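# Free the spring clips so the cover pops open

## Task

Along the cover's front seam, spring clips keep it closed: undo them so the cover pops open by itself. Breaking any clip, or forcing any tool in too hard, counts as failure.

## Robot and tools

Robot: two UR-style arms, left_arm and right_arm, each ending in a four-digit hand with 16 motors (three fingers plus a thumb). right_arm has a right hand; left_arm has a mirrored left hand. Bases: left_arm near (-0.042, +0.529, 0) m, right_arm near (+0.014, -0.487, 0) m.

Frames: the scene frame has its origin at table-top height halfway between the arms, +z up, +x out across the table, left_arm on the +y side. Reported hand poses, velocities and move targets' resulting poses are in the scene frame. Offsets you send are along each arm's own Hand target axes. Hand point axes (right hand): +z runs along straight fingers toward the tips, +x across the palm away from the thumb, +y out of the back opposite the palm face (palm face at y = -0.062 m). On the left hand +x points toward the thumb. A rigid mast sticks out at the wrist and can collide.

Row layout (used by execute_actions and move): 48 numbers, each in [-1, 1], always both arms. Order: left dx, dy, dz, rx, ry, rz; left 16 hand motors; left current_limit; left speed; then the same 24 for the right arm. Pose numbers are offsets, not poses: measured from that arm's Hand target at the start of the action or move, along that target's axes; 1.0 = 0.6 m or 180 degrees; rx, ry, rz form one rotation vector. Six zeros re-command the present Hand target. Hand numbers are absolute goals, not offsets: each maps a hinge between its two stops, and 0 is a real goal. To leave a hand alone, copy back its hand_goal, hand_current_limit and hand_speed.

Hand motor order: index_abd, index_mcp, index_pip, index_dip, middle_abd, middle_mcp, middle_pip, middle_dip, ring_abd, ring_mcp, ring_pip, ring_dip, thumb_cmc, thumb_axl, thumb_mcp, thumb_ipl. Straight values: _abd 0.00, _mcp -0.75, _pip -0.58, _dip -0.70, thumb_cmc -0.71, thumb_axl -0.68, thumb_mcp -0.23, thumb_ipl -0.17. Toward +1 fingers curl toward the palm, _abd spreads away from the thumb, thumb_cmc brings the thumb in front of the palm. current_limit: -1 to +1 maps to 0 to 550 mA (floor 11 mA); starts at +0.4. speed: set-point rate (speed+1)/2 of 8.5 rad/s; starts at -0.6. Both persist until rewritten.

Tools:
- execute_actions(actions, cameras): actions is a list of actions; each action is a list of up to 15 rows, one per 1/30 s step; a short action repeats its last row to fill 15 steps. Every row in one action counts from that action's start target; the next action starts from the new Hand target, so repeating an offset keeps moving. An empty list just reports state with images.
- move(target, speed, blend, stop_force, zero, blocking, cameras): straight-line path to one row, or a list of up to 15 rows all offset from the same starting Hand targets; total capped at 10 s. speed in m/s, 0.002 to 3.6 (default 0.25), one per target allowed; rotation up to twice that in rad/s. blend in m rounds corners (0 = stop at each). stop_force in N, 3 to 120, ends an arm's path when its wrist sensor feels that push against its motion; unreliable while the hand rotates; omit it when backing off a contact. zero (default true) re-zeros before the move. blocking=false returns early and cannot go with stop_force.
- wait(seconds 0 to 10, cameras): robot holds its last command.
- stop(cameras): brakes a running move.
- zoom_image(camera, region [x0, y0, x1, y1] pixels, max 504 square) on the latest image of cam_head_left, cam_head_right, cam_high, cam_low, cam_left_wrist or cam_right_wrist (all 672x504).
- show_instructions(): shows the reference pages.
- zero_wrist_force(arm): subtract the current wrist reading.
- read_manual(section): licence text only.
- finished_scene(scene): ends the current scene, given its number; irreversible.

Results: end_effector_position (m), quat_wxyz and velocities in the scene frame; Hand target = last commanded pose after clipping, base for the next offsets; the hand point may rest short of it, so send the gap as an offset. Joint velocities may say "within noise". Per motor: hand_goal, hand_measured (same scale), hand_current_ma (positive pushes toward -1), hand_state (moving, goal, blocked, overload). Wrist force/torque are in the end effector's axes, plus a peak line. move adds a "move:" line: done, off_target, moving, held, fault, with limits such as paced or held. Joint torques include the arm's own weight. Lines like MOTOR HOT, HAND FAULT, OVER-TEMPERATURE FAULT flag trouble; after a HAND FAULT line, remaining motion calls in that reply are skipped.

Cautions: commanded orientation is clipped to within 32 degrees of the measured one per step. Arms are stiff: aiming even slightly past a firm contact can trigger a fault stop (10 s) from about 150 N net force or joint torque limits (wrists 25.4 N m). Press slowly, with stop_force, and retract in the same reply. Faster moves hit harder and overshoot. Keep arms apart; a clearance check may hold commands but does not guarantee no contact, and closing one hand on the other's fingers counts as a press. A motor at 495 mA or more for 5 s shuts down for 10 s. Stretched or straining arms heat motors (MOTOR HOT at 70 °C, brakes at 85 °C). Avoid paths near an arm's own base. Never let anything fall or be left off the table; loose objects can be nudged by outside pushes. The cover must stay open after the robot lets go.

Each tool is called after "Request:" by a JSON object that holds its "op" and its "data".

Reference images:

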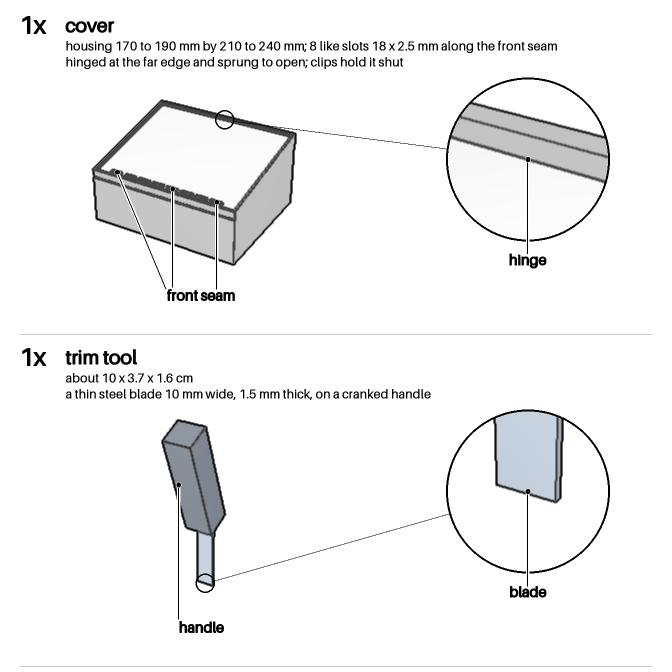

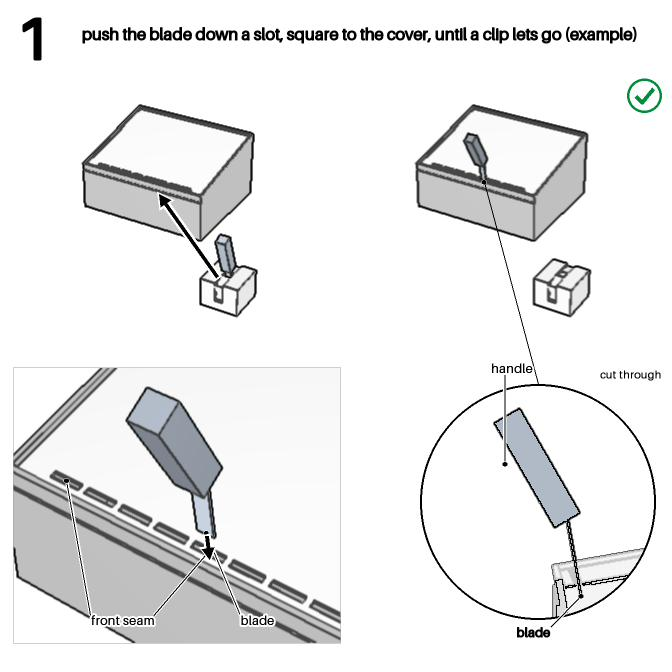

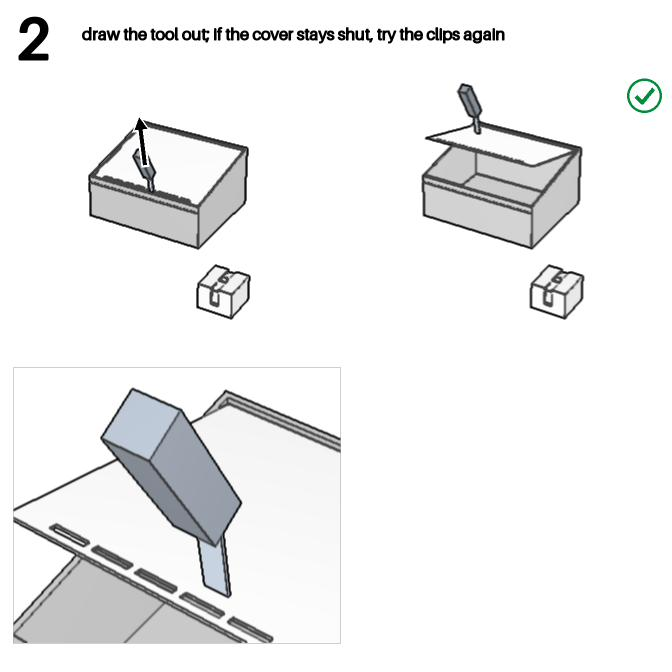

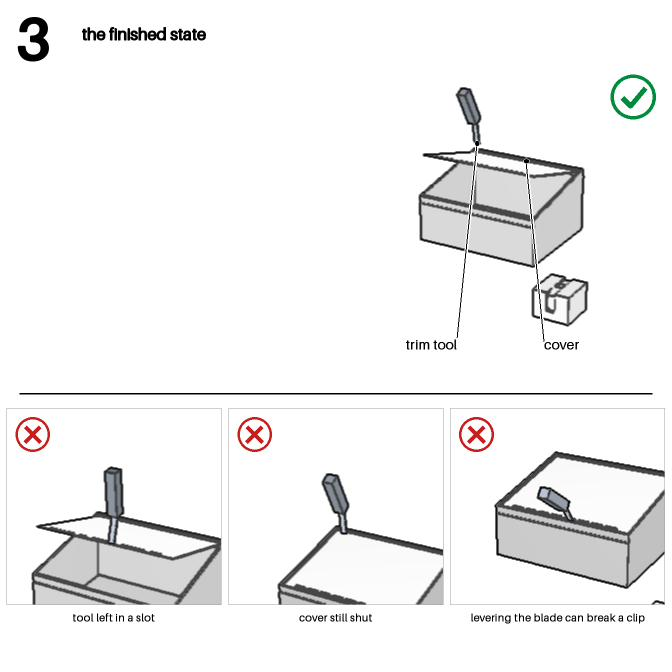

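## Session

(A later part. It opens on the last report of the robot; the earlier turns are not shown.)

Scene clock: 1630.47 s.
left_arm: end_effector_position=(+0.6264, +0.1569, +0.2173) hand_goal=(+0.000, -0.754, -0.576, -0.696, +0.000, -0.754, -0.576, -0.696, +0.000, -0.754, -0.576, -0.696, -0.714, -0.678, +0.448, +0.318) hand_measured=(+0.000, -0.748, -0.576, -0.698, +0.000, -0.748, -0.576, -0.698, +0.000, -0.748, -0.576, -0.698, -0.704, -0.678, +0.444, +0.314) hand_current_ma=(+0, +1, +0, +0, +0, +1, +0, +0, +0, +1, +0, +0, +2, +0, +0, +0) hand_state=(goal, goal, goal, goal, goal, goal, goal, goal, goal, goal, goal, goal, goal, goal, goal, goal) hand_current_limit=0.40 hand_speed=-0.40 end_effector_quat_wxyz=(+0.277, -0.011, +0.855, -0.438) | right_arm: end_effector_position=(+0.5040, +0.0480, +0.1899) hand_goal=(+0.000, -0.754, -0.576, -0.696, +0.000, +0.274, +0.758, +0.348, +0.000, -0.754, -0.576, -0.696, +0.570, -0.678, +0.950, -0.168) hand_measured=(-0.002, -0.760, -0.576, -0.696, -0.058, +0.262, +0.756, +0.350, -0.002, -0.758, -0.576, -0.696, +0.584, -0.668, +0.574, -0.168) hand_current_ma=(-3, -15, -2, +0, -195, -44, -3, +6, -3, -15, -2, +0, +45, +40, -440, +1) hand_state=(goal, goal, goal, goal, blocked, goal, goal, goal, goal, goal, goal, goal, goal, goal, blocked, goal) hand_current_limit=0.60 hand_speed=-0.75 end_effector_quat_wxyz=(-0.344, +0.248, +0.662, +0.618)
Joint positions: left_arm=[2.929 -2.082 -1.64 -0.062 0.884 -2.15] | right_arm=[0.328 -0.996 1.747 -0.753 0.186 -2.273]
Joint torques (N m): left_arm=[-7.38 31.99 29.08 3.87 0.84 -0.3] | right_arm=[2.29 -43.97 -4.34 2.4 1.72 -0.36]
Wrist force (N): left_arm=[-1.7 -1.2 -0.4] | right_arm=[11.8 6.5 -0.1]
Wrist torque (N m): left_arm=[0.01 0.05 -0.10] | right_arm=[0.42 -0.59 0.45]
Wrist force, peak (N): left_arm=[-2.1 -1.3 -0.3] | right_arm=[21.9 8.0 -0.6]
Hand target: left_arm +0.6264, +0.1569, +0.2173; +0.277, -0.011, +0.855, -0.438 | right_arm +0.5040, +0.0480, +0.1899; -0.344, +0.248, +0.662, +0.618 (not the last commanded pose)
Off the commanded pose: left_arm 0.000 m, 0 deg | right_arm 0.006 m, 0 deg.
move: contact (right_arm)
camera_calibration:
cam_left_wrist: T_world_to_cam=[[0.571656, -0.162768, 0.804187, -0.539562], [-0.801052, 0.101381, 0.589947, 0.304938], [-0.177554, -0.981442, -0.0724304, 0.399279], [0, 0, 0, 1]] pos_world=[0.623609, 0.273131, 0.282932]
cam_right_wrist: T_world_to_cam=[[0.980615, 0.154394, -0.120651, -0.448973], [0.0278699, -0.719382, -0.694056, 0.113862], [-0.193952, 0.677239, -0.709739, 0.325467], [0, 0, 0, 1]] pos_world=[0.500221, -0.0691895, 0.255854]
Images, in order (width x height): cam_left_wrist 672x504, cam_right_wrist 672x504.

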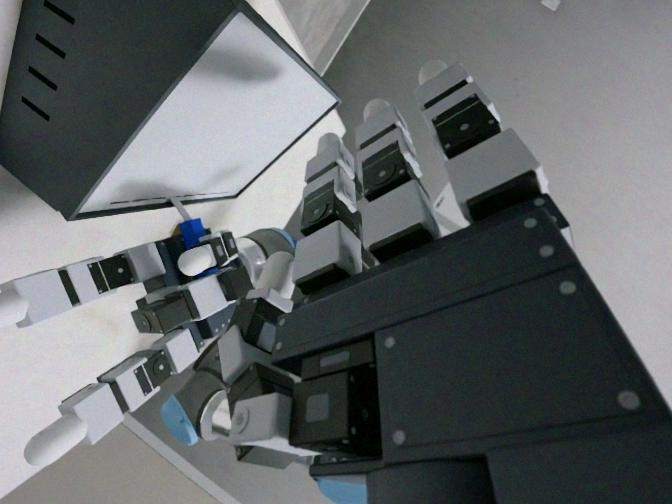

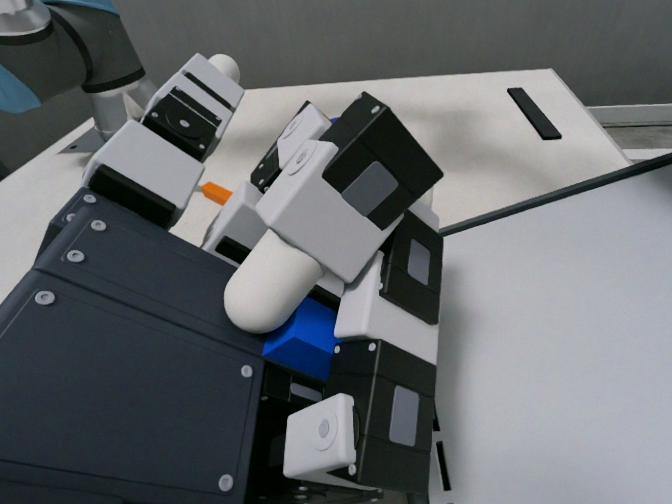

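Request:
{"op": "move", "data": {"target": [[0,0,0,0,0,0,0,-0.754,-0.576,-0.696,0,-0.754,-0.576,-0.696,0,-0.754,-0.576,-0.696,-0.714,-0.678,0.449,0.319,0.4,-0.4, 0.0249,0.0095,0,0,0,0,0,-0.754,-0.576,-0.696,0,0.274,0.759,0.348,0,-0.754,-0.576,-0.696,0.571,-0.678,0.95,-0.168,0.6,-0.75],[0,0,0,0,0,0,0,-0.754,-0.576,-0.696,0,-0.754,-0.576,-0.696,0,-0.754,-0.576,-0.696,-0.714,-0.678,0.449,0.319,0.4,-0.4, 0.0249,0.0095,-0.0357,0,0,0,0,-0.754,-0.576,-0.696,0,0.274,0.759,0.348,0,-0.754,-0.576,-0.696,0.571,-0.678,0.95,-0.168,0.6,-0.75]], "speed": 0.03}}

Request:
{"op": "move", "data": {"target": [0,0,0,0,0,0,0,-0.754,-0.576,-0.696,0,-0.754,-0.576,-0.696,0,-0.754,-0.576,-0.696,-0.714,-0.678,0.449,0.319,0.4,-0.4, -0.0187,-0.0072,0,0,0,0,0,-0.754,-0.576,-0.696,0,0.274,0.759,0.348,0,-0.754,-0.576,-0.696,0.571,-0.678,0.95,-0.168,0.6,-0.75], "speed": 0.01, "stop_force": 4, "cameras": ["cam_left_wrist"]}}

Request:
{"op": "zoom_image", "data": {"camera": "cam_left_wrist", "region": [150, 170, 230, 240]}}

Scene clock: 1667.03 s.
left_arm: end_effector_position=(+0.6264, +0.1569, +0.2173) hand_goal=(+0.000, -0.754, -0.576, -0.696, +0.000, -0.754, -0.576, -0.696, +0.000, -0.754, -0.576, -0.696, -0.714, -0.678, +0.448, +0.318) hand_measured=(+0.000, -0.748, -0.576, -0.698, +0.000, -0.748, -0.576, -0.698, +0.000, -0.748, -0.576, -0.698, -0.704, -0.678, +0.444, +0.314) hand_current_ma=(+0, +1, +0, +0, +0, +1, +0, +0, +0, +1, +0, +0, +2, +0, +0, +0) hand_state=(goal, goal, goal, goal, goal, goal, goal, goal, goal, goal, goal, goal, goal, goal, goal, goal) hand_current_limit=0.40 hand_speed=-0.40 end_effector_quat_wxyz=(+0.277, -0.011, +0.855, -0.438) | right_arm: end_effector_position=(+0.5019, +0.0259, +0.2050) hand_goal=(+0.000, -0.754, -0.576, -0.696, +0.000, +0.274, +0.758, +0.348, +0.000, -0.754, -0.576, -0.696, +0.570, -0.678, +0.950, -0.168) hand_measured=(-0.002, -0.760, -0.576, -0.696, -0.026, +0.262, +0.758, +0.350, -0.002, -0.758, -0.576, -0.696, +0.566, -0.684, +0.578, -0.168) hand_current_ma=(-3, -15, -2, +0, -79, -44, +2, +7, -3, -15, -2, +0, -10, -20, -440, +1) hand_state=(goal, goal, goal, goal, blocked, goal, goal, goal, goal, goal, goal, goal, goal, goal, blocked, goal) hand_current_limit=0.60 hand_speed=-0.75 end_effector_quat_wxyz=(-0.344, +0.248, +0.662, +0.618) end_effector_velocity=(-0.001, +0.002, +0.001) end_effector_angular_velocity=(+0.001, -0.002, -0.001)
Joint positions: left_arm=[2.929 -2.082 -1.64 -0.062 0.884 -2.15] | right_arm=[0.288 -1.046 1.783 -0.74 0.146 -2.273]
Joint velocities: left_arm=[within noise] | right_arm=[0.005 0 -0.001 0 0.006 0]
Joint torques (N m): left_arm=[-7.8 31.7 29.14 3.86 0.81 -0.28] | right_arm=[6.86 -36.01 -23.32 -2.61 1.43 2.01]
Wrist force (N): left_arm=[-1.4 -1.1 -0.2] | right_arm=[0.5 -1.6 -0.5]
Wrist torque (N m): left_arm=[0.01 0.01 -0.07] | right_arm=[-0.15 0.07 -0.04]
Wrist force, peak (N): left_arm=[-1.7 -1.8 -0.3] | right_arm=[12.4 6.6 -0.4]
Hand target: left_arm +0.6264, +0.1569, +0.2173; +0.277, -0.011, +0.855, -0.438 | right_arm +0.5019, +0.0261, +0.2050; -0.344, +0.248, +0.662, +0.618
Off the commanded pose: left_arm 0.000 m, 0 deg | right_arm 0.000 m, 0 deg.
move: done

Scene clock: 1668.97 s.
left_arm: end_effector_position=(+0.6264, +0.1569, +0.2173) hand_goal=(+0.000, -0.754, -0.576, -0.696, +0.000, -0.754, -0.576, -0.696, +0.000, -0.754, -0.576, -0.696, -0.714, -0.678, +0.448, +0.318) hand_measured=(+0.000, -0.748, -0.576, -0.698, +0.000, -0.748, -0.576, -0.698, +0.000, -0.748, -0.576, -0.698, -0.704, -0.678, +0.444, +0.314) hand_current_ma=(+0, +1, +0, +0, +0, +1, +0, +0, +0, +1, +0, +0, +2, +0, +0, +0) hand_state=(goal, goal, goal, goal, goal, goal, goal, goal, goal, goal, goal, goal, goal, goal, goal, goal) hand_current_limit=0.40 hand_speed=-0.40 end_effector_quat_wxyz=(+0.277, -0.011, +0.855, -0.438) | right_arm: end_effector_position=(+0.5050, +0.0265, +0.1959) hand_goal=(+0.000, -0.754, -0.576, -0.696, +0.000, +0.274, +0.758, +0.348, +0.000, -0.754, -0.576, -0.696, +0.570, -0.678, +0.950, -0.168) hand_measured=(-0.002, -0.760, -0.576, -0.696, -0.026, +0.262, +0.758, +0.350, -0.002, -0.758, -0.576, -0.696, +0.566, -0.684, +0.578, -0.168) hand_current_ma=(-3, -15, -2, +0, -79, -44, +2, +7, -3, -15, -2, +0, -11, -20, -440, +1) hand_state=(goal, goal, goal, goal, blocked, goal, goal, goal, goal, goal, goal, goal, goal, goal, blocked, goal) hand_current_limit=0.60 hand_speed=-0.75 end_effector_quat_wxyz=(-0.344, +0.248, +0.662, +0.618)
Joint positions: left_arm=[2.929 -2.082 -1.64 -0.062 0.884 -2.15] | right_arm=[0.288 -1.026 1.779 -0.756 0.146 -2.273]
Joint torques (N m): left_arm=[-7.87 31.63 28.42 3.79 0.81 -0.19] | right_arm=[0.33 -51.7 -9.12 1.4 1.43 -1.28]
Wrist force (N): left_arm=[-1.8 -1.2 -0.3] | right_arm=[1.0 -3.5 0.2]
Wrist torque (N m): left_arm=[0.00 0.06 -0.11] | right_arm=[-0.34 0.08 0.15]
Wrist force, peak (N): left_arm=[-1.7 -1.5 -0.5] | right_arm=[6.2 -2.5 -0.2]
Hand target: left_arm +0.6264, +0.1569, +0.2173; +0.277, -0.011, +0.855, -0.438 | right_arm +0.5050, +0.0265, +0.1959; -0.344, +0.248, +0.662, +0.618 (not the last commanded pose)
Off the commanded pose: left_arm 0.000 m, 0 deg | right_arm 0.002 m, 0 deg.
move: contact (right_arm)
camera_calibration:
cam_left_wrist: T_world_to_cam=[[0.571656, -0.162768, 0.804187, -0.539562], [-0.801052, 0.101381, 0.589947, 0.304938], [-0.177554, -0.981442, -0.0724304, 0.399279], [0, 0, 0, 1]] pos_world=[0.623609, 0.273131, 0.282932]
Images, in order (width x height): cam_left_wrist 672x504.

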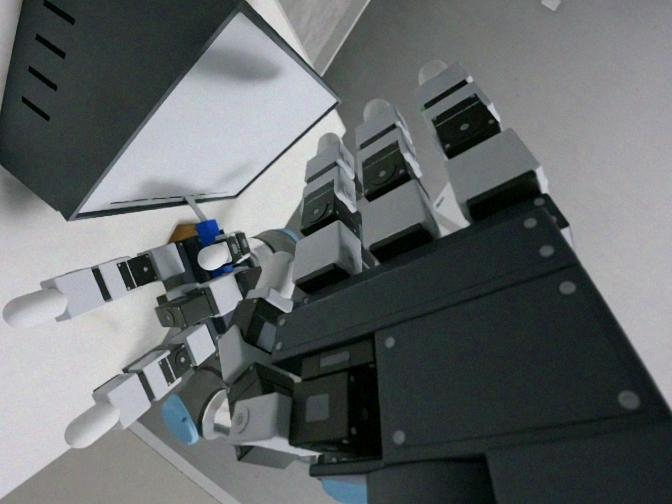

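Scaled by 6.300 from the camera's 672x504 image, which has a finer 960x720 frame.

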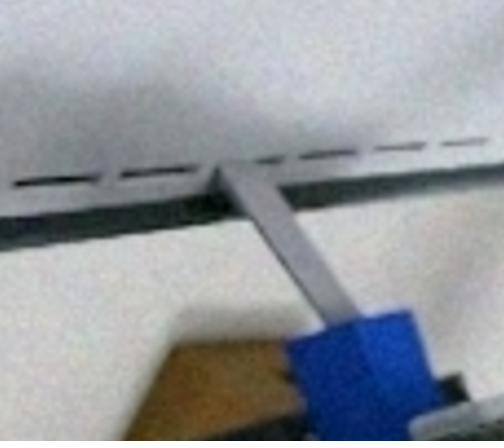

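Request:
{"op": "move", "data": {"target": [0,0,0,0,0,0,0,-0.754,-0.576,-0.696,0,-0.754,-0.576,-0.696,0,-0.754,-0.576,-0.696,-0.714,-0.678,0.449,0.319,0.4,-0.4, 0.0004,-0.0008,0,0,0,0,0,-0.754,-0.576,-0.696,0,0.274,0.759,0.348,0,-0.754,-0.576,-0.696,0.571,-0.678,0.95,-0.168,0.6,-0.75], "speed": 0.006}}

Request:
{"op": "move", "data": {"target": [0,0,0,0,0,0,0,-0.754,-0.576,-0.696,0,-0.754,-0.576,-0.696,0,-0.754,-0.576,-0.696,-0.714,-0.678,0.449,0.319,0.4,-0.4, -0.0187,-0.0072,0,0,0,0,0,-0.754,-0.576,-0.696,0,0.274,0.759,0.348,0,-0.754,-0.576,-0.696,0.571,-0.678,0.95,-0.168,0.6,-0.75], "speed": 0.006, "stop_force": 8, "cameras": ["cam_left_wrist"]}}

Request:
{"op": "zoom_image", "data": {"camera": "cam_left_wrist", "region": [150, 170, 230, 240]}}

Scene clock: 1679.83 s.
left_arm: end_effector_position=(+0.6264, +0.1569, +0.2173) hand_goal=(+0.000, -0.754, -0.576, -0.696, +0.000, -0.754, -0.576, -0.696, +0.000, -0.754, -0.576, -0.696, -0.714, -0.678, +0.448, +0.318) hand_measured=(+0.000, -0.748, -0.576, -0.698, +0.000, -0.748, -0.576, -0.698, +0.000, -0.748, -0.576, -0.698, -0.704, -0.678, +0.444, +0.314) hand_current_ma=(+0, +1, +0, +0, +0, +1, +0, +0, +0, +1, +0, +0, +2, +0, +0, +0) hand_state=(goal, goal, goal, goal, goal, goal, goal, goal, goal, goal, goal, goal, goal, goal, goal, goal) hand_current_limit=0.40 hand_speed=-0.40 end_effector_quat_wxyz=(+0.277, -0.011, +0.855, -0.438) | right_arm: end_effector_position=(+0.5045, +0.0265, +0.1958) hand_goal=(+0.000, -0.754, -0.576, -0.696, +0.000, +0.274, +0.758, +0.348, +0.000, -0.754, -0.576, -0.696, +0.570, -0.678, +0.950, -0.168) hand_measured=(-0.002, -0.760, -0.576, -0.696, -0.026, +0.262, +0.758, +0.350, -0.002, -0.758, -0.576, -0.696, +0.566, -0.684, +0.578, -0.168) hand_current_ma=(-3, -15, -2, +0, -79, -44, +2, +7, -3, -15, -2, +0, -11, -20, -440, +1) hand_state=(goal, goal, goal, goal, blocked, goal, goal, goal, goal, goal, goal, goal, goal, goal, blocked, goal) hand_current_limit=0.60 hand_speed=-0.75 end_effector_quat_wxyz=(-0.344, +0.248, +0.662, +0.618)
Joint positions: left_arm=[2.929 -2.082 -1.64 -0.062 0.884 -2.15] | right_arm=[0.288 -1.026 1.78 -0.757 0.146 -2.273]
Joint torques (N m): left_arm=[-7.95 31.58 29.47 3.86 0.65 -0.15] | right_arm=[8.96 -50.35 -7.08 -1.89 0.8 -1.04]
Wrist force (N): left_arm=[-1.7 -1.3 -0.4] | right_arm=[-2.4 2.2 0.1]
Wrist torque (N m): left_arm=[-0.01 0.06 -0.09] | right_arm=[0.09 0.26 -0.43]
Wrist force, peak (N): left_arm=[-1.7 -1.5 -0.2] | right_arm=[0.5 -3.9 0.3]
Hand target: left_arm +0.6264, +0.1569, +0.2173; +0.277, -0.011, +0.855, -0.438 | right_arm +0.5045, +0.0265, +0.1958; -0.344, +0.248, +0.662, +0.618
Off the commanded pose: left_arm 0.000 m, 0 deg | right_arm 0.000 m, 0 deg.
move: done

Scene clock: 1680.87 s.
left_arm: end_effector_position=(+0.6264, +0.1569, +0.2173) hand_goal=(+0.000, -0.754, -0.576, -0.696, +0.000, -0.754, -0.576, -0.696, +0.000, -0.754, -0.576, -0.696, -0.714, -0.678, +0.448, +0.318) hand_measured=(+0.000, -0.748, -0.576, -0.698, +0.000, -0.748, -0.576, -0.698, +0.000, -0.748, -0.576, -0.698, -0.704, -0.678, +0.444, +0.314) hand_current_ma=(+0, +1, +0, +0, +0, +1, +0, +0, +0, +1, +0, +0, +2, +0, +0, +0) hand_state=(goal, goal, goal, goal, goal, goal, goal, goal, goal, goal, goal, goal, goal, goal, goal, goal) hand_current_limit=0.40 hand_speed=-0.40 end_effector_quat_wxyz=(+0.277, -0.011, +0.855, -0.438) | right_arm: end_effector_position=(+0.5047, +0.0265, +0.1952) hand_goal=(+0.000, -0.754, -0.576, -0.696, +0.000, +0.274, +0.758, +0.348, +0.000, -0.754, -0.576, -0.696, +0.570, -0.678, +0.950, -0.168) hand_measured=(-0.002, -0.760, -0.576, -0.696, -0.026, +0.262, +0.758, +0.350, -0.002, -0.758, -0.576, -0.696, +0.570, -0.684, +0.578, -0.168) hand_current_ma=(-3, -15, -2, +0, -79, -44, +2, +7, -3, -15, -2, +0, -2, -19, -440, +1) hand_state=(goal, goal, goal, goal, blocked, goal, goal, goal, goal, goal, goal, goal, goal, goal, blocked, goal) hand_current_limit=0.60 hand_speed=-0.75 end_effector_quat_wxyz=(-0.344, +0.248, +0.662, +0.618)
Joint positions: left_arm=[2.929 -2.082 -1.64 -0.062 0.884 -2.15] | right_arm=[0.288 -1.025 1.78 -0.758 0.146 -2.273]
Joint torques (N m): left_arm=[-7.52 31.96 28.53 3.85 0.81 -0.15] | right_arm=[5.38 -50.18 -6.37 2.18 -0.48 -0.58]
Wrist force (N): left_arm=[-1.7 -1.3 -0.1] | right_arm=[0.4 3.2 -0.3]
Wrist torque (N m): left_arm=[-0.03 0.06 -0.10] | right_arm=[0.23 0.08 -0.23]
Wrist force, peak (N): left_arm=[-1.9 -1.2 -0.4] | right_arm=[8.7 4.5 -0.8]
Hand target: left_arm +0.6264, +0.1569, +0.2173; +0.277, -0.011, +0.855, -0.438 | right_arm +0.5047, +0.0265, +0.1952; -0.344, +0.248, +0.662, +0.618 (not the last commanded pose)
Off the commanded pose: left_arm 0.000 m, 0 deg | right_arm 0.011 m, 0 deg.
move: contact (right_arm)
camera_calibration:
cam_left_wrist: T_world_to_cam=[[0.571656, -0.162768, 0.804187, -0.539562], [-0.801052, 0.101381, 0.589947, 0.304938], [-0.177554, -0.981442, -0.0724304, 0.399279], [0, 0, 0, 1]] pos_world=[0.623609, 0.273131, 0.282932]
Images, in order (width x height): cam_left_wrist 672x504.

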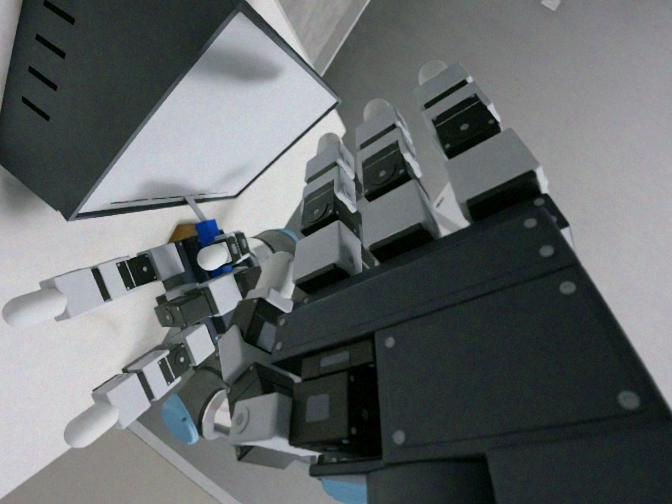

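Scaled by 6.300 from the camera's 672x504 image, which has a finer 960x720 frame.

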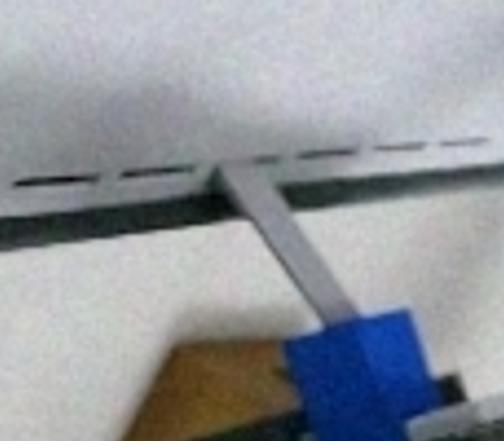

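Request:
{"op": "move", "data": {"target": [0,0,0,0,0,0,0,-0.754,-0.576,-0.696,0,-0.754,-0.576,-0.696,0,-0.754,-0.576,-0.696,-0.714,-0.678,0.449,0.319,0.4,-0.4, -0.0002,0.0004,0,0,0,0,0,-0.754,-0.576,-0.696,0,0.274,0.759,0.348,0,-0.754,-0.576,-0.696,0.571,-0.678,0.95,-0.168,0.6,-0.75], "speed": 0.006}}

Request:
{"op": "move", "data": {"target": [0,0,0,0,0,0,0,-0.754,-0.576,-0.696,0,-0.754,-0.576,-0.696,0,-0.754,-0.576,-0.696,-0.714,-0.678,0.449,0.319,0.4,-0.4, -0.0187,-0.0072,0,0,0,0,0,-0.754,-0.576,-0.696,0,0.274,0.759,0.348,0,-0.754,-0.576,-0.696,0.571,-0.678,0.95,-0.168,0.6,-0.75], "speed": 0.006, "stop_force": 8}}

Scene clock: 1693.40 s.
left_arm: end_effector_position=(+0.6264, +0.1569, +0.2173) hand_goal=(+0.000, -0.754, -0.576, -0.696, +0.000, -0.754, -0.576, -0.696, +0.000, -0.754, -0.576, -0.696, -0.714, -0.678, +0.448, +0.318) hand_measured=(+0.000, -0.748, -0.576, -0.698, +0.000, -0.748, -0.576, -0.698, +0.000, -0.748, -0.576, -0.698, -0.704, -0.678, +0.444, +0.314) hand_current_ma=(+0, +1, +0, +0, +0, +1, +0, +0, +0, +1, +0, +0, +2, +0, +0, +0) hand_state=(goal, goal, goal, goal, goal, goal, goal, goal, goal, goal, goal, goal, goal, goal, goal, goal) hand_current_limit=0.40 hand_speed=-0.40 end_effector_quat_wxyz=(+0.277, -0.011, +0.855, -0.438) | right_arm: end_effector_position=(+0.5049, +0.0266, +0.1953) hand_goal=(+0.000, -0.754, -0.576, -0.696, +0.000, +0.274, +0.758, +0.348, +0.000, -0.754, -0.576, -0.696, +0.570, -0.678, +0.950, -0.168) hand_measured=(-0.002, -0.760, -0.576, -0.696, -0.026, +0.262, +0.758, +0.350, -0.002, -0.758, -0.576, -0.696, +0.568, -0.684, +0.578, -0.168) hand_current_ma=(-3, -15, -2, +0, -79, -44, +2, +7, -3, -15, -2, +0, -3, -19, -440, +1) hand_state=(goal, goal, goal, goal, blocked, goal, goal, goal, goal, goal, goal, goal, goal, goal, blocked, goal) hand_current_limit=0.60 hand_speed=-0.75 end_effector_quat_wxyz=(-0.344, +0.248, +0.662, +0.618)
Joint positions: left_arm=[2.929 -2.082 -1.64 -0.062 0.884 -2.15] | right_arm=[0.288 -1.025 1.779 -0.758 0.146 -2.273]
Joint torques (N m): left_arm=[-7.85 31.35 28.87 3.87 0.85 -0.06] | right_arm=[-5.26 -25.72 -22.2 1.99 -1.62 1.74]
Wrist force (N): left_arm=[-1.8 -1.1 -0.4] | right_arm=[4.6 1.6 -0.8]
Wrist torque (N m): left_arm=[0.02 0.05 -0.11] | right_arm=[0.14 -0.20 0.15]
Wrist force, peak (N): left_arm=[-2.0 -1.4 -0.4] | right_arm=[4.6 1.6 -0.8]
Hand target: left_arm +0.6264, +0.1569, +0.2173; +0.277, -0.011, +0.855, -0.438 | right_arm +0.5049, +0.0265, +0.1953; -0.344, +0.248, +0.662, +0.618
Off the commanded pose: left_arm 0.000 m, 0 deg | right_arm 0.000 m, 0 deg.
move: done

Scene clock: 1695.17 s.
left_arm: end_effector_position=(+0.6264, +0.1569, +0.2173) hand_goal=(+0.000, -0.754, -0.576, -0.696, +0.000, -0.754, -0.576, -0.696, +0.000, -0.754, -0.576, -0.696, -0.714, -0.678, +0.448, +0.318) hand_measured=(+0.000, -0.748, -0.576, -0.698, +0.000, -0.748, -0.576, -0.698, +0.000, -0.748, -0.576, -0.698, -0.704, -0.678, +0.444, +0.314) hand_current_ma=(+0, +1, +0, +0, +0, +1, +0, +0, +0, +1, +0, +0, +2, +0, +0, +0) hand_state=(goal, goal, goal, goal, goal, goal, goal, goal, goal, goal, goal, goal, goal, goal, goal, goal) hand_current_limit=0.40 hand_speed=-0.40 end_effector_quat_wxyz=(+0.277, -0.011, +0.855, -0.438) | right_arm: end_effector_position=(+0.5065, +0.0268, +0.1908) hand_goal=(+0.000, -0.754, -0.576, -0.696, +0.000, +0.274, +0.758, +0.348, +0.000, -0.754, -0.576, -0.696, +0.570, -0.678, +0.950, -0.168) hand_measured=(-0.002, -0.760, -0.576, -0.696, -0.030, +0.262, +0.758, +0.352, -0.002, -0.758, -0.576, -0.696, +0.574, -0.680, +0.578, -0.168) hand_current_ma=(-3, -15, -2, +0, -95, -44, +2, +9, -3, -15, -2, +0, +8, -6, -440, +1) hand_state=(goal, goal, goal, goal, blocked, goal, goal, goal, goal, goal, goal, goal, goal, goal, blocked, goal) hand_current_limit=0.60 hand_speed=-0.75 end_effector_quat_wxyz=(-0.344, +0.248, +0.662, +0.618)
Joint positions: left_arm=[2.929 -2.082 -1.64 -0.062 0.884 -2.15] | right_arm=[0.287 -1.015 1.777 -0.765 0.145 -2.273]
Joint torques (N m): left_arm=[-7.73 31.3 28.72 3.81 0.84 -0.02] | right_arm=[-4.8 -49.1 -4.79 2.25 1.3 0.73]
Wrist force (N): left_arm=[-1.6 -1.2 -0.2] | right_arm=[3.3 3.5 -0.3]
Wrist torque (N m): left_arm=[0.00 0.05 -0.09] | right_arm=[0.23 -0.12 -0.01]
Wrist force, peak (N): left_arm=[-1.8 -1.2 -0.1] | right_arm=[13.1 5.4 -1.0]
Hand target: left_arm +0.6264, +0.1569, +0.2173; +0.277, -0.011, +0.855, -0.438 | right_arm +0.5065, +0.0268, +0.1908; -0.344, +0.248, +0.662, +0.618 (not the last commanded pose)
Off the commanded pose: left_arm 0.000 m, 0 deg | right_arm 0.007 m, 0 deg.
move: contact (right_arm)

Request:
{"op": "move", "data": {"target": [0,0,0,0,0,0,0,-0.754,-0.576,-0.696,0,-0.754,-0.576,-0.696,0,-0.754,-0.576,-0.696,-0.714,-0.678,0.449,0.319,0.4,-0.4, -0.0187,-0.0072,0,0,0,0,0,-0.754,-0.576,-0.696,0,0.274,0.759,0.348,0,-0.754,-0.576,-0.696,0.571,-0.678,0.95,-0.168,0.6,-0.75], "speed": 0.006, "stop_force": 18, "cameras": ["cam_left_wrist"]}}

Request:
{"op": "zoom_image", "data": {"camera": "cam_left_wrist", "region": [150, 170, 230, 240]}}

Scene clock: 1710.27 s.
left_arm: end_effector_position=(+0.6264, +0.1569, +0.2173) hand_goal=(+0.000, -0.754, -0.576, -0.696, +0.000, -0.754, -0.576, -0.696, +0.000, -0.754, -0.576, -0.696, -0.714, -0.678, +0.448, +0.318) hand_measured=(+0.000, -0.748, -0.576, -0.698, +0.000, -0.748, -0.576, -0.698, +0.000, -0.748, -0.576, -0.698, -0.704, -0.678, +0.444, +0.314) hand_current_ma=(+0, +1, +0, +0, +0, +1, +0, +0, +0, +1, +0, +0, +2, +0, +0, +0) hand_state=(goal, goal, goal, goal, goal, goal, goal, goal, goal, goal, goal, goal, goal, goal, goal, goal) hand_current_limit=0.40 hand_speed=-0.40 end_effector_quat_wxyz=(+0.277, -0.011, +0.855, -0.438) | right_arm: end_effector_position=(+0.5067, +0.0268, +0.1900) hand_goal=(+0.000, -0.754, -0.576, -0.696, +0.000, +0.274, +0.758, +0.348, +0.000, -0.754, -0.576, -0.696, +0.570, -0.678, +0.950, -0.168) hand_measured=(-0.002, -0.760, -0.576, -0.696, -0.050, +0.258, +0.758, +0.352, -0.002, -0.758, -0.576, -0.696, +0.582, -0.674, +0.578, -0.168) hand_current_ma=(-3, -15, -2, +0, -169, -55, +2, +9, -3, -15, -2, +0, +40, +17, -440, +1) hand_state=(goal, goal, goal, goal, blocked, goal, goal, goal, goal, goal, goal, goal, goal, goal, blocked, goal) hand_current_limit=0.60 hand_speed=-0.75 end_effector_quat_wxyz=(-0.344, +0.248, +0.662, +0.618)
Joint positions: left_arm=[2.929 -2.082 -1.64 -0.062 0.884 -2.15] | right_arm=[0.287 -1.013 1.777 -0.767 0.145 -2.273]
Joint torques (N m): left_arm=[-7.52 31.91 29.09 3.8 0.81 0.01] | right_arm=[-1.61 -45.27 -4.44 2.47 -0.28 0.84]
Wrist force (N): left_arm=[-1.3 -1.1 -0.3] | right_arm=[8.4 6.6 -0.7]
Wrist torque (N m): left_arm=[0.02 -0.01 -0.06] | right_arm=[0.48 -0.38 0.18]
Wrist force, peak (N): left_arm=[-2.1 -1.1 -0.2] | right_arm=[21.0 7.2 -1.4]
Hand target: left_arm +0.6264, +0.1569, +0.2173; +0.277, -0.011, +0.855, -0.438 | right_arm +0.5067, +0.0268, +0.1900; -0.344, +0.248, +0.662, +0.618 (not the last commanded pose)
Off the commanded pose: left_arm 0.000 m, 0 deg | right_arm 0.011 m, 0 deg.
move: contact (right_arm)
camera_calibration:
cam_left_wrist: T_world_to_cam=[[0.571656, -0.162768, 0.804187, -0.539562], [-0.801052, 0.101381, 0.589947, 0.304938], [-0.177554, -0.981442, -0.0724304, 0.399279], [0, 0, 0, 1]] pos_world=[0.623609, 0.273131, 0.282932]
Images, in order (width x height): cam_left_wrist 672x504.

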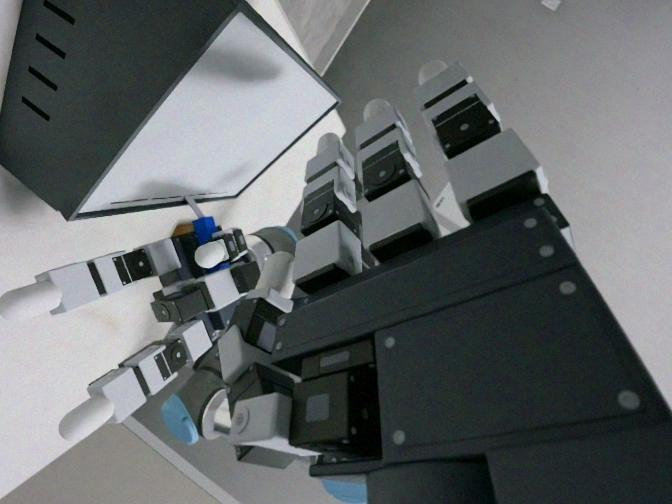

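Scaled by 6.300 from the camera's 672x504 image, which has a finer 960x720 frame.

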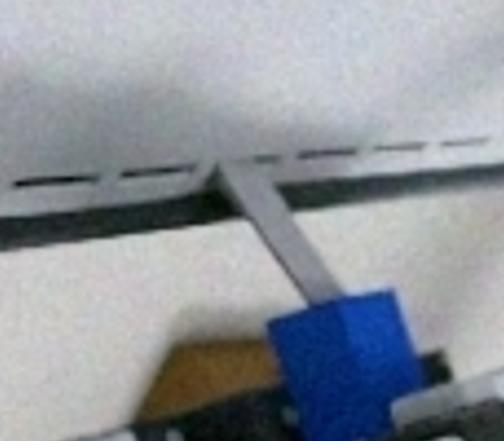

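Request:
{"op": "move", "data": {"target": [[0,0,0,0,0,0,0,-0.754,-0.576,-0.696,0,-0.754,-0.576,-0.696,0,-0.754,-0.576,-0.696,-0.714,-0.678,0.449,0.319,0.4,-0.4, 0.0249,0.0097,0,0,0,0,0,-0.754,-0.576,-0.696,0,0.274,0.759,0.348,0,-0.754,-0.576,-0.696,0.571,-0.678,0.95,-0.168,0.6,-0.75],[0,0,0,0,0,0,0,-0.754,-0.576,-0.696,0,-0.754,-0.576,-0.696,0,-0.754,-0.576,-0.696,-0.714,-0.678,0.449,0.319,0.4,-0.4, 0.0249,0.0097,-0.0357,0,0,0,0,-0.754,-0.576,-0.696,0,0.274,0.759,0.348,0,-0.754,-0.576,-0.696,0.571,-0.678,0.95,-0.168,0.6,-0.75]], "speed": 0.03}}

Request:
{"op": "move", "data": {"target": [0,0,0,0,0,0,0,-0.754,-0.576,-0.696,0,-0.754,-0.576,-0.696,0,-0.754,-0.576,-0.696,-0.714,-0.678,0.449,0.319,0.4,-0.4, -0.0187,-0.0072,0,0,0,0,0,-0.754,-0.576,-0.696,0,0.274,0.759,0.348,0,-0.754,-0.576,-0.696,0.571,-0.678,0.95,-0.168,0.6,-0.75], "speed": 0.01, "stop_force": 3, "cameras": ["cam_left_wrist"]}}

Request:
{"op": "zoom_image", "data": {"camera": "cam_left_wrist", "region": [150, 170, 230, 240]}}

Scene clock: 1731.63 s.
left_arm: end_effector_position=(+0.6264, +0.1569, +0.2173) hand_goal=(+0.000, -0.754, -0.576, -0.696, +0.000, -0.754, -0.576, -0.696, +0.000, -0.754, -0.576, -0.696, -0.714, -0.678, +0.448, +0.318) hand_measured=(+0.000, -0.748, -0.576, -0.698, +0.000, -0.748, -0.576, -0.698, +0.000, -0.748, -0.576, -0.698, -0.704, -0.678, +0.444, +0.314) hand_current_ma=(+0, +1, +0, +0, +0, +1, +0, +0, +0, +1, +0, +0, +2, +0, +0, +0) hand_state=(goal, goal, goal, goal, goal, goal, goal, goal, goal, goal, goal, goal, goal, goal, goal, goal) hand_current_limit=0.40 hand_speed=-0.40 end_effector_quat_wxyz=(+0.277, -0.011, +0.855, -0.438) | right_arm: end_effector_position=(+0.5046, +0.0047, +0.2051) hand_goal=(+0.000, -0.754, -0.576, -0.696, +0.000, +0.274, +0.758, +0.348, +0.000, -0.754, -0.576, -0.696, +0.570, -0.678, +0.950, -0.168) hand_measured=(-0.002, -0.760, -0.576, -0.696, -0.022, +0.258, +0.760, +0.352, -0.002, -0.758, -0.576, -0.696, +0.566, -0.686, +0.578, -0.168) hand_current_ma=(-3, -15, -2, +0, -67, -53, +5, +9, -3, -15, -2, +0, -14, -30, -440, +1) hand_state=(goal, goal, goal, goal, blocked, goal, goal, goal, goal, goal, goal, goal, goal, goal, blocked, goal) hand_current_limit=0.60 hand_speed=-0.75 end_effector_quat_wxyz=(-0.344, +0.248, +0.662, +0.618) end_effector_velocity=(-0.001, +0.002, +0.000) end_effector_angular_velocity=(+0.000, +0.000, +0.001)
Joint positions: left_arm=[2.929 -2.082 -1.64 -0.062 0.884 -2.15] | right_arm=[0.246 -1.062 1.81 -0.752 0.104 -2.272]
Joint velocities: left_arm=[within noise] | right_arm=[0.005 0.001 -0.001 -0.002 0.004 0.002]
Joint torques (N m): left_arm=[-7.12 31.72 28.72 3.81 0.76 -0.03] | right_arm=[7.85 -38.76 -19.92 -2.71 1.27 1.79]
Wrist force (N): left_arm=[-1.6 -1.1 -0.3] | right_arm=[0.4 -1.4 -0.3]
Wrist torque (N m): left_arm=[0.01 0.04 -0.09] | right_arm=[-0.11 0.08 -0.03]
Wrist force, peak (N): left_arm=[-1.8 -1.4 -0.5] | right_arm=[9.3 6.6 -1.0]
Hand target: left_arm +0.6264, +0.1569, +0.2173; +0.277, -0.011, +0.855, -0.438 | right_arm +0.5047, +0.0049, +0.2051; -0.344, +0.248, +0.662, +0.618
Off the commanded pose: left_arm 0.000 m, 0 deg | right_arm 0.000 m, 0 deg.
move: done

Scene clock: 1733.87 s.
left_arm: end_effector_position=(+0.6264, +0.1569, +0.2173) hand_goal=(+0.000, -0.754, -0.576, -0.696, +0.000, -0.754, -0.576, -0.696, +0.000, -0.754, -0.576, -0.696, -0.714, -0.678, +0.448, +0.318) hand_measured=(+0.000, -0.748, -0.576, -0.698, +0.000, -0.748, -0.576, -0.698, +0.000, -0.748, -0.576, -0.698, -0.704, -0.678, +0.444, +0.314) hand_current_ma=(+0, +1, +0, +0, +0, +1, +0, +0, +0, +1, +0, +0, +2, +0, +0, +0) hand_state=(goal, goal, goal, goal, goal, goal, goal, goal, goal, goal, goal, goal, goal, goal, goal, goal) hand_current_limit=0.40 hand_speed=-0.40 end_effector_quat_wxyz=(+0.277, -0.011, +0.855, -0.438) | right_arm: end_effector_position=(+0.5086, +0.0055, +0.1938) hand_goal=(+0.000, -0.754, -0.576, -0.696, +0.000, +0.274, +0.758, +0.348, +0.000, -0.754, -0.576, -0.696, +0.570, -0.678, +0.950, -0.168) hand_measured=(-0.002, -0.760, -0.576, -0.696, -0.022, +0.258, +0.760, +0.352, -0.002, -0.758, -0.576, -0.696, +0.566, -0.686, +0.578, -0.168) hand_current_ma=(-3, -15, -2, +0, -67, -53, +5, +9, -3, -15, -2, +0, -14, -30, -440, +1) hand_state=(goal, goal, goal, goal, blocked, goal, goal, goal, goal, goal, goal, goal, goal, goal, blocked, goal) hand_current_limit=0.60 hand_speed=-0.75 end_effector_quat_wxyz=(-0.344, +0.248, +0.662, +0.618)
Joint positions: left_arm=[2.929 -2.082 -1.64 -0.062 0.884 -2.15] | right_arm=[0.246 -1.036 1.805 -0.773 0.103 -2.272]
Joint torques (N m): left_arm=[-7.46 31.86 28.23 3.72 0.8 0.11] | right_arm=[-5.18 -50.68 -7.93 -2.62 -1.23 2.05]
Wrist force (N): left_arm=[-1.3 -1.3 -0.2] | right_arm=[0.1 -0.8 0.0]
Wrist torque (N m): left_arm=[0.00 0.00 -0.06] | right_arm=[-0.10 0.11 -0.10]
Wrist force, peak (N): left_arm=[-1.9 -1.3 -0.2] | right_arm=[0.1 -1.6 0.0]
Hand target: left_arm +0.6264, +0.1569, +0.2173; +0.277, -0.011, +0.855, -0.438 | right_arm +0.5086, +0.0055, +0.1938; -0.344, +0.248, +0.662, +0.618
Off the commanded pose: left_arm 0.000 m, 0 deg | right_arm 0.000 m, 0 deg.
move: done
camera_calibration:
cam_left_wrist: T_world_to_cam=[[0.571656, -0.162768, 0.804187, -0.539562], [-0.801052, 0.101381, 0.589947, 0.304938], [-0.177554, -0.981442, -0.0724304, 0.399279], [0, 0, 0, 1]] pos_world=[0.623609, 0.273131, 0.282932]
Images, in order (width x height): cam_left_wrist 672x504.

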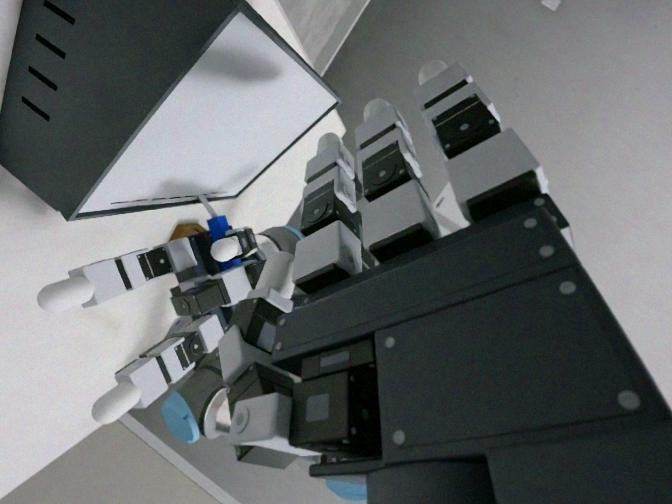

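Scaled by 6.300 from the camera's 672x504 image, which has a finer 960x720 frame.

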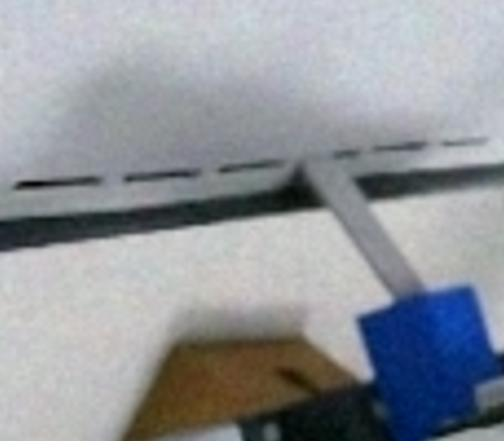

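Request:
{"op": "move", "data": {"target": [[0,0,0,0,0,0,0,-0.754,-0.576,-0.696,0,-0.754,-0.576,-0.696,0,-0.754,-0.576,-0.696,-0.714,-0.678,0.449,0.319,0.4,-0.4,-0.0078,-0.003,0,0,0,0,0,-0.754,-0.576,-0.696,0,0.274,0.759,0.348,0,-0.754,-0.576,-0.696,0.571,-0.678,0.95,-0.168,0.6,-0.75]], "speed": 0.008, "stop_force": 8}}

Scene clock: 1770.00 s.
left_arm: end_effector_position=(+0.6264, +0.1569, +0.2173) hand_goal=(+0.000, -0.754, -0.576, -0.696, +0.000, -0.754, -0.576, -0.696, +0.000, -0.754, -0.576, -0.696, -0.714, -0.678, +0.448, +0.318) hand_measured=(+0.000, -0.748, -0.576, -0.698, +0.000, -0.748, -0.576, -0.698, +0.000, -0.748, -0.576, -0.698, -0.704, -0.678, +0.444, +0.314) hand_current_ma=(+0, +1, +0, +0, +0, +1, +0, +0, +0, +1, +0, +0, +2, +0, +0, +0) hand_state=(goal, goal, goal, goal, goal, goal, goal, goal, goal, goal, goal, goal, goal, goal, goal, goal) hand_current_limit=0.40 hand_speed=-0.40 end_effector_quat_wxyz=(+0.277, -0.011, +0.855, -0.438) | right_arm: end_effector_position=(+0.5095, +0.0056, +0.1911) hand_goal=(+0.000, -0.754, -0.576, -0.696, +0.000, +0.274, +0.758, +0.348, +0.000, -0.754, -0.576, -0.696, +0.570, -0.678, +0.950, -0.168) hand_measured=(-0.002, -0.760, -0.576, -0.696, -0.024, +0.258, +0.760, +0.352, -0.002, -0.758, -0.576, -0.696, +0.570, -0.684, +0.578, -0.168) hand_current_ma=(-3, -15, -2, +0, -71, -53, +5, +10, -3, -15, -2, +0, -2, -22, -440, +1) hand_state=(goal, goal, goal, goal, blocked, goal, goal, goal, goal, goal, goal, goal, goal, goal, blocked, goal) hand_current_limit=0.60 hand_speed=-0.75 end_effector_quat_wxyz=(-0.344, +0.248, +0.662, +0.618)
Joint positions: left_arm=[2.929 -2.082 -1.64 -0.062 0.884 -2.15] | right_arm=[0.245 -1.03 1.803 -0.777 0.103 -2.272]
Joint torques (N m): left_arm=[-7.7 31.61 28.87 3.87 0.76 0.18] | right_arm=[2.73 -50.76 -7.19 2.15 1.3 1.4]
Wrist force (N): left_arm=[-1.5 -1.3 -0.4] | right_arm=[-0.1 0.9 0.1]
Wrist torque (N m): left_arm=[0.00 0.01 -0.08] | right_arm=[0.02 0.15 -0.15]
Wrist force, peak (N): left_arm=[-2.1 -1.3 -0.4] | right_arm=[10.1 3.0 -0.9]
Hand target: left_arm +0.6264, +0.1569, +0.2173; +0.277, -0.011, +0.855, -0.438 | right_arm +0.5095, +0.0056, +0.1911; -0.344, +0.248, +0.662, +0.618 (not the last commanded pose)
Off the commanded pose: left_arm 0.000 m, 0 deg | right_arm 0.002 m, 0 deg.
move: contact (right_arm)

Request:
{"op": "move", "data": {"target": [[0,0,0,0,0,0,0,-0.754,-0.576,-0.696,0,-0.754,-0.576,-0.696,0,-0.754,-0.576,-0.696,-0.714,-0.678,0.449,0.319,0.4,-0.4,-0.0140,-0.0054,0,0,0,0,0,-0.754,-0.576,-0.696,0,0.274,0.759,0.348,0,-0.754,-0.576,-0.696,0.571,-0.678,0.95,-0.168,0.6,-0.75]], "speed": 0.006, "stop_force": 30}}

Request:
{"op": "zoom_image", "data": {"camera": "cam_left_wrist", "region": [100, 130, 300, 280]}}

Scene clock: 1778.37 s.
left_arm: end_effector_position=(+0.6264, +0.1569, +0.2173) hand_goal=(+0.000, -0.754, -0.576, -0.696, +0.000, -0.754, -0.576, -0.696, +0.000, -0.754, -0.576, -0.696, -0.714, -0.678, +0.448, +0.318) hand_measured=(+0.000, -0.748, -0.576, -0.698, +0.000, -0.748, -0.576, -0.698, +0.000, -0.748, -0.576, -0.698, -0.704, -0.678, +0.444, +0.314) hand_current_ma=(+0, +1, +0, +0, +0, +1, +0, +0, +0, +1, +0, +0, +2, +0, +0, +0) hand_state=(goal, goal, goal, goal, goal, goal, goal, goal, goal, goal, goal, goal, goal, goal, goal, goal) hand_current_limit=0.40 hand_speed=-0.40 end_effector_quat_wxyz=(+0.277, -0.011, +0.855, -0.438) | right_arm: end_effector_position=(+0.5102, +0.0058, +0.1889) hand_goal=(+0.000, -0.754, -0.576, -0.696, +0.000, +0.274, +0.758, +0.348, +0.000, -0.754, -0.576, -0.696, +0.570, -0.678, +0.950, -0.168) hand_measured=(-0.002, -0.760, -0.576, -0.696, -0.080, +0.252, +0.760, +0.354, -0.002, -0.758, -0.576, -0.696, +0.590, -0.664, +0.578, -0.168) hand_current_ma=(-3, -15, -2, +0, -279, -85, +4, +15, -3, -15, -2, +0, +70, +54, -440, +1) hand_state=(goal, goal, goal, goal, blocked, blocked, goal, goal, goal, goal, goal, goal, blocked, goal, blocked, goal) hand_current_limit=0.60 hand_speed=-0.75 end_effector_quat_wxyz=(-0.344, +0.248, +0.662, +0.618)
Joint positions: left_arm=[2.929 -2.082 -1.64 -0.062 0.884 -2.15] | right_arm=[0.245 -1.025 1.802 -0.781 0.103 -2.272]
Joint torques (N m): left_arm=[-7.98 31.46 28.84 3.79 0.83 0.08] | right_arm=[0.42 -41.18 -2.3 2.45 1.92 0.91]
Wrist force (N): left_arm=[-1.5 -1.0 -0.4] | right_arm=[16.2 7.8 -0.6]
Wrist torque (N m): left_arm=[0.04 0.02 -0.08] | right_arm=[0.62 -0.90 0.63]
Wrist force, peak (N): left_arm=[-2.1 -1.4 -0.5] | right_arm=[29.5 10.6 -1.2]
Hand target: left_arm +0.6264, +0.1569, +0.2173; +0.277, -0.011, +0.855, -0.438 | right_arm +0.5102, +0.0058, +0.1889; -0.344, +0.248, +0.662, +0.618 (not the last commanded pose)
Off the commanded pose: left_arm 0.000 m, 0 deg | right_arm 0.007 m, 0 deg.
move: contact (right_arm)

Scaled by 2.520 from the camera's 672x504 image, which has a finer 960x720 frame.
This view is cut from an older image: the scene may have changed since it was taken.

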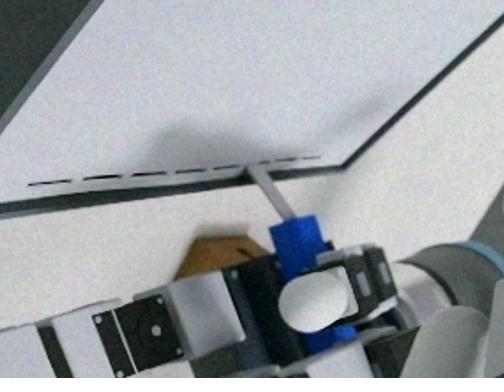

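Request:
{"op": "move", "data": {"target": [[0,0,0,0,0,0,0,-0.754,-0.576,-0.696,0,-0.754,-0.576,-0.696,0,-0.754,-0.576,-0.696,-0.714,-0.678,0.449,0.319,0.4,-0.4,0.0265,0.0101,0,0,0,0,0,-0.754,-0.576,-0.696,0,0.274,0.759,0.348,0,-0.754,-0.576,-0.696,0.571,-0.678,0.95,-0.168,0.6,-0.75],[0,0,0,0,0,0,0,-0.754,-0.576,-0.696,0,-0.754,-0.576,-0.696,0,-0.754,-0.576,-0.696,-0.714,-0.678,0.449,0.319,0.4,-0.4,0.0265,0.0101,-0.0357,0,0,0,0,-0.754,-0.576,-0.696,0,0.274,0.759,0.348,0,-0.754,-0.576,-0.696,0.571,-0.678,0.95,-0.168,0.6,-0.75]], "speed": 0.03, "cameras": ["cam_left_wrist", "cam_high"]}}

Request:
{"op": "zoom_image", "data": {"camera": "cam_left_wrist", "region": [150, 140, 260, 230]}}

Scene clock: 1802.80 s.
left_arm: end_effector_position=(+0.6264, +0.1569, +0.2173) hand_goal=(+0.000, -0.754, -0.576, -0.696, +0.000, -0.754, -0.576, -0.696, +0.000, -0.754, -0.576, -0.696, -0.714, -0.678, +0.448, +0.318) hand_measured=(+0.000, -0.748, -0.576, -0.698, +0.000, -0.748, -0.576, -0.698, +0.000, -0.748, -0.576, -0.698, -0.704, -0.678, +0.444, +0.314) hand_current_ma=(+0, +1, +0, +0, +0, +1, +0, +0, +0, +1, +0, +0, +2, +0, +0, +0) hand_state=(goal, goal, goal, goal, goal, goal, goal, goal, goal, goal, goal, goal, goal, goal, goal, goal) hand_current_limit=0.40 hand_speed=-0.40 end_effector_quat_wxyz=(+0.277, -0.011, +0.855, -0.438) | right_arm: end_effector_position=(+0.5078, -0.0163, +0.2050) hand_goal=(+0.000, -0.754, -0.576, -0.696, +0.000, +0.274, +0.758, +0.348, +0.000, -0.754, -0.576, -0.696, +0.570, -0.678, +0.950, -0.168) hand_measured=(-0.002, -0.760, -0.576, -0.696, -0.038, +0.252, +0.760, +0.354, -0.002, -0.758, -0.576, -0.696, +0.568, -0.686, +0.580, -0.168) hand_current_ma=(-3, -15, -2, +0, -124, -85, +5, +17, -3, -15, -2, +0, -6, -26, -440, +1) hand_state=(goal, goal, goal, goal, blocked, blocked, goal, goal, goal, goal, goal, goal, goal, goal, blocked, goal) hand_current_limit=0.60 hand_speed=-0.75 end_effector_quat_wxyz=(-0.344, +0.248, +0.662, +0.618) end_effector_velocity=(+0.001, +0.001, +0.000) end_effector_angular_velocity=(+0.000, +0.001, -0.003)
Joint positions: left_arm=[2.929 -2.082 -1.64 -0.062 0.884 -2.15] | right_arm=[0.203 -1.075 1.833 -0.764 0.061 -2.271]
Joint velocities: left_arm=[within noise] | right_arm=[0.002 0 0 -0.005 0.005 0.006]
Joint torques (N m): left_arm=[-7.41 31.28 28.58 3.79 0.85 0.32] | right_arm=[8.59 -45.85 -10.6 -2.8 1.53 1.85]
Wrist force (N): left_arm=[-1.7 -0.7 -0.5] | right_arm=[0.0 -1.3 0.0]
Wrist torque (N m): left_arm=[0.10 0.04 -0.11] | right_arm=[-0.10 0.13 -0.04]
Wrist force, peak (N): left_arm=[-2.0 -1.3 -0.3] | right_arm=[17.3 8.9 -0.7]
Hand target: left_arm +0.6264, +0.1569, +0.2173; +0.277, -0.011, +0.855, -0.438 | right_arm +0.5078, -0.0162, +0.2049; -0.344, +0.248, +0.662, +0.618
Off the commanded pose: left_arm 0.000 m, 0 deg | right_arm 0.000 m, 0 deg.
move: done
camera_calibration:
cam_left_wrist: T_world_to_cam=[[0.571656, -0.162768, 0.804187, -0.539562], [-0.801052, 0.101381, 0.589947, 0.304938], [-0.177554, -0.981442, -0.0724304, 0.399279], [0, 0, 0, 1]] pos_world=[0.623609, 0.273131, 0.282932]
Images, in order (width x height): cam_high 672x504, cam_left_wrist 672x504.

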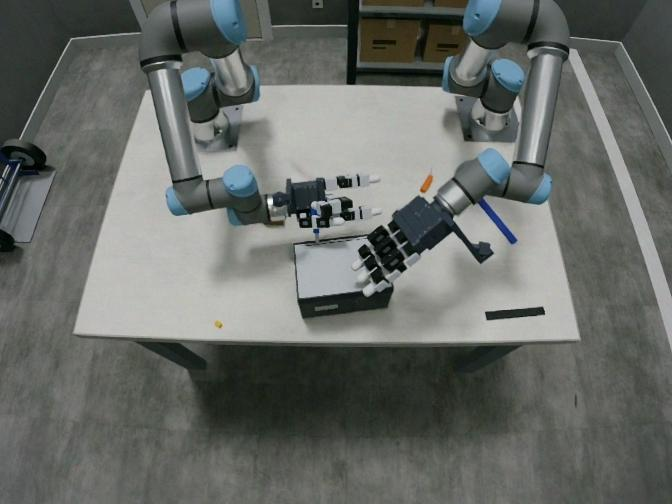

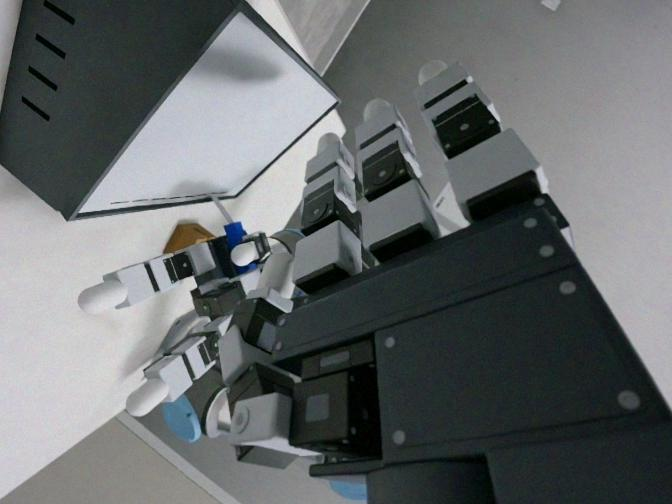

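Scaled by 4.582 from the camera's 672x504 image, which has a finer 960x720 frame.

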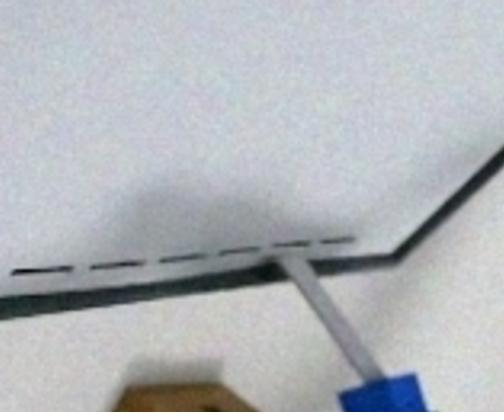

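Request:
{"op": "move", "data": {"target": [0,0,0,0,0,0,0,-0.754,-0.576,-0.696,0,-0.754,-0.576,-0.696,0,-0.754,-0.576,-0.696,-0.714,-0.678,0.449,0.319,0.4,-0.4,-0.0218,-0.0083,0,0,0,0,0,-0.754,-0.576,-0.696,0,0.274,0.759,0.348,0,-0.754,-0.576,-0.696,0.571,-0.678,0.95,-0.168,0.6,-0.75], "speed": 0.01, "stop_force": 6}}

Scene clock: 1817.13 s.
left_arm: end_effector_position=(+0.6264, +0.1569, +0.2173) hand_goal=(+0.000, -0.754, -0.576, -0.696, +0.000, -0.754, -0.576, -0.696, +0.000, -0.754, -0.576, -0.696, -0.714, -0.678, +0.448, +0.318) hand_measured=(+0.000, -0.748, -0.576, -0.698, +0.000, -0.748, -0.576, -0.698, +0.000, -0.748, -0.576, -0.698, -0.704, -0.678, +0.444, +0.314) hand_current_ma=(+0, +1, +0, +0, +0, +1, +0, +0, +0, +1, +0, +0, +2, +0, +0, +0) hand_state=(goal, goal, goal, goal, goal, goal, goal, goal, goal, goal, goal, goal, goal, goal, goal, goal) hand_current_limit=0.40 hand_speed=-0.40 end_effector_quat_wxyz=(+0.277, -0.011, +0.855, -0.438) | right_arm: end_effector_position=(+0.5112, -0.0157, +0.1953) hand_goal=(+0.000, -0.754, -0.576, -0.696, +0.000, +0.274, +0.758, +0.348, +0.000, -0.754, -0.576, -0.696, +0.570, -0.678, +0.950, -0.168) hand_measured=(-0.002, -0.760, -0.576, -0.696, -0.038, +0.252, +0.760, +0.354, -0.002, -0.758, -0.576, -0.696, +0.568, -0.686, +0.580, -0.168) hand_current_ma=(-3, -15, -2, +0, -124, -85, +5, +17, -3, -15, -2, +0, -8, -26, -440, +1) hand_state=(goal, goal, goal, goal, blocked, blocked, goal, goal, goal, goal, goal, goal, goal, goal, blocked, goal) hand_current_limit=0.60 hand_speed=-0.75 end_effector_quat_wxyz=(-0.344, +0.248, +0.662, +0.618)
Joint positions: left_arm=[2.929 -2.082 -1.64 -0.062 0.884 -2.15] | right_arm=[0.203 -1.053 1.828 -0.781 0.06 -2.271]
Joint torques (N m): left_arm=[-7.46 31.7 28.86 3.65 0.91 0.4] | right_arm=[-4.1 -49.18 -7.63 1.74 0.14 -2.03]
Wrist force (N): left_arm=[-1.6 -1.2 -0.2] | right_arm=[1.2 -1.4 0.4]
Wrist torque (N m): left_arm=[0.00 0.04 -0.08] | right_arm=[-0.13 0.10 0.18]
Wrist force, peak (N): left_arm=[-2.2 -0.9 -0.6] | right_arm=[6.0 -0.5 0.1]
Hand target: left_arm +0.6264, +0.1569, +0.2173; +0.277, -0.011, +0.855, -0.438 | right_arm +0.5112, -0.0157, +0.1953; -0.344, +0.248, +0.662, +0.618 (not the last commanded pose)
Off the commanded pose: left_arm 0.000 m, 0 deg | right_arm 0.004 m, 0 deg.
move: contact (right_arm)


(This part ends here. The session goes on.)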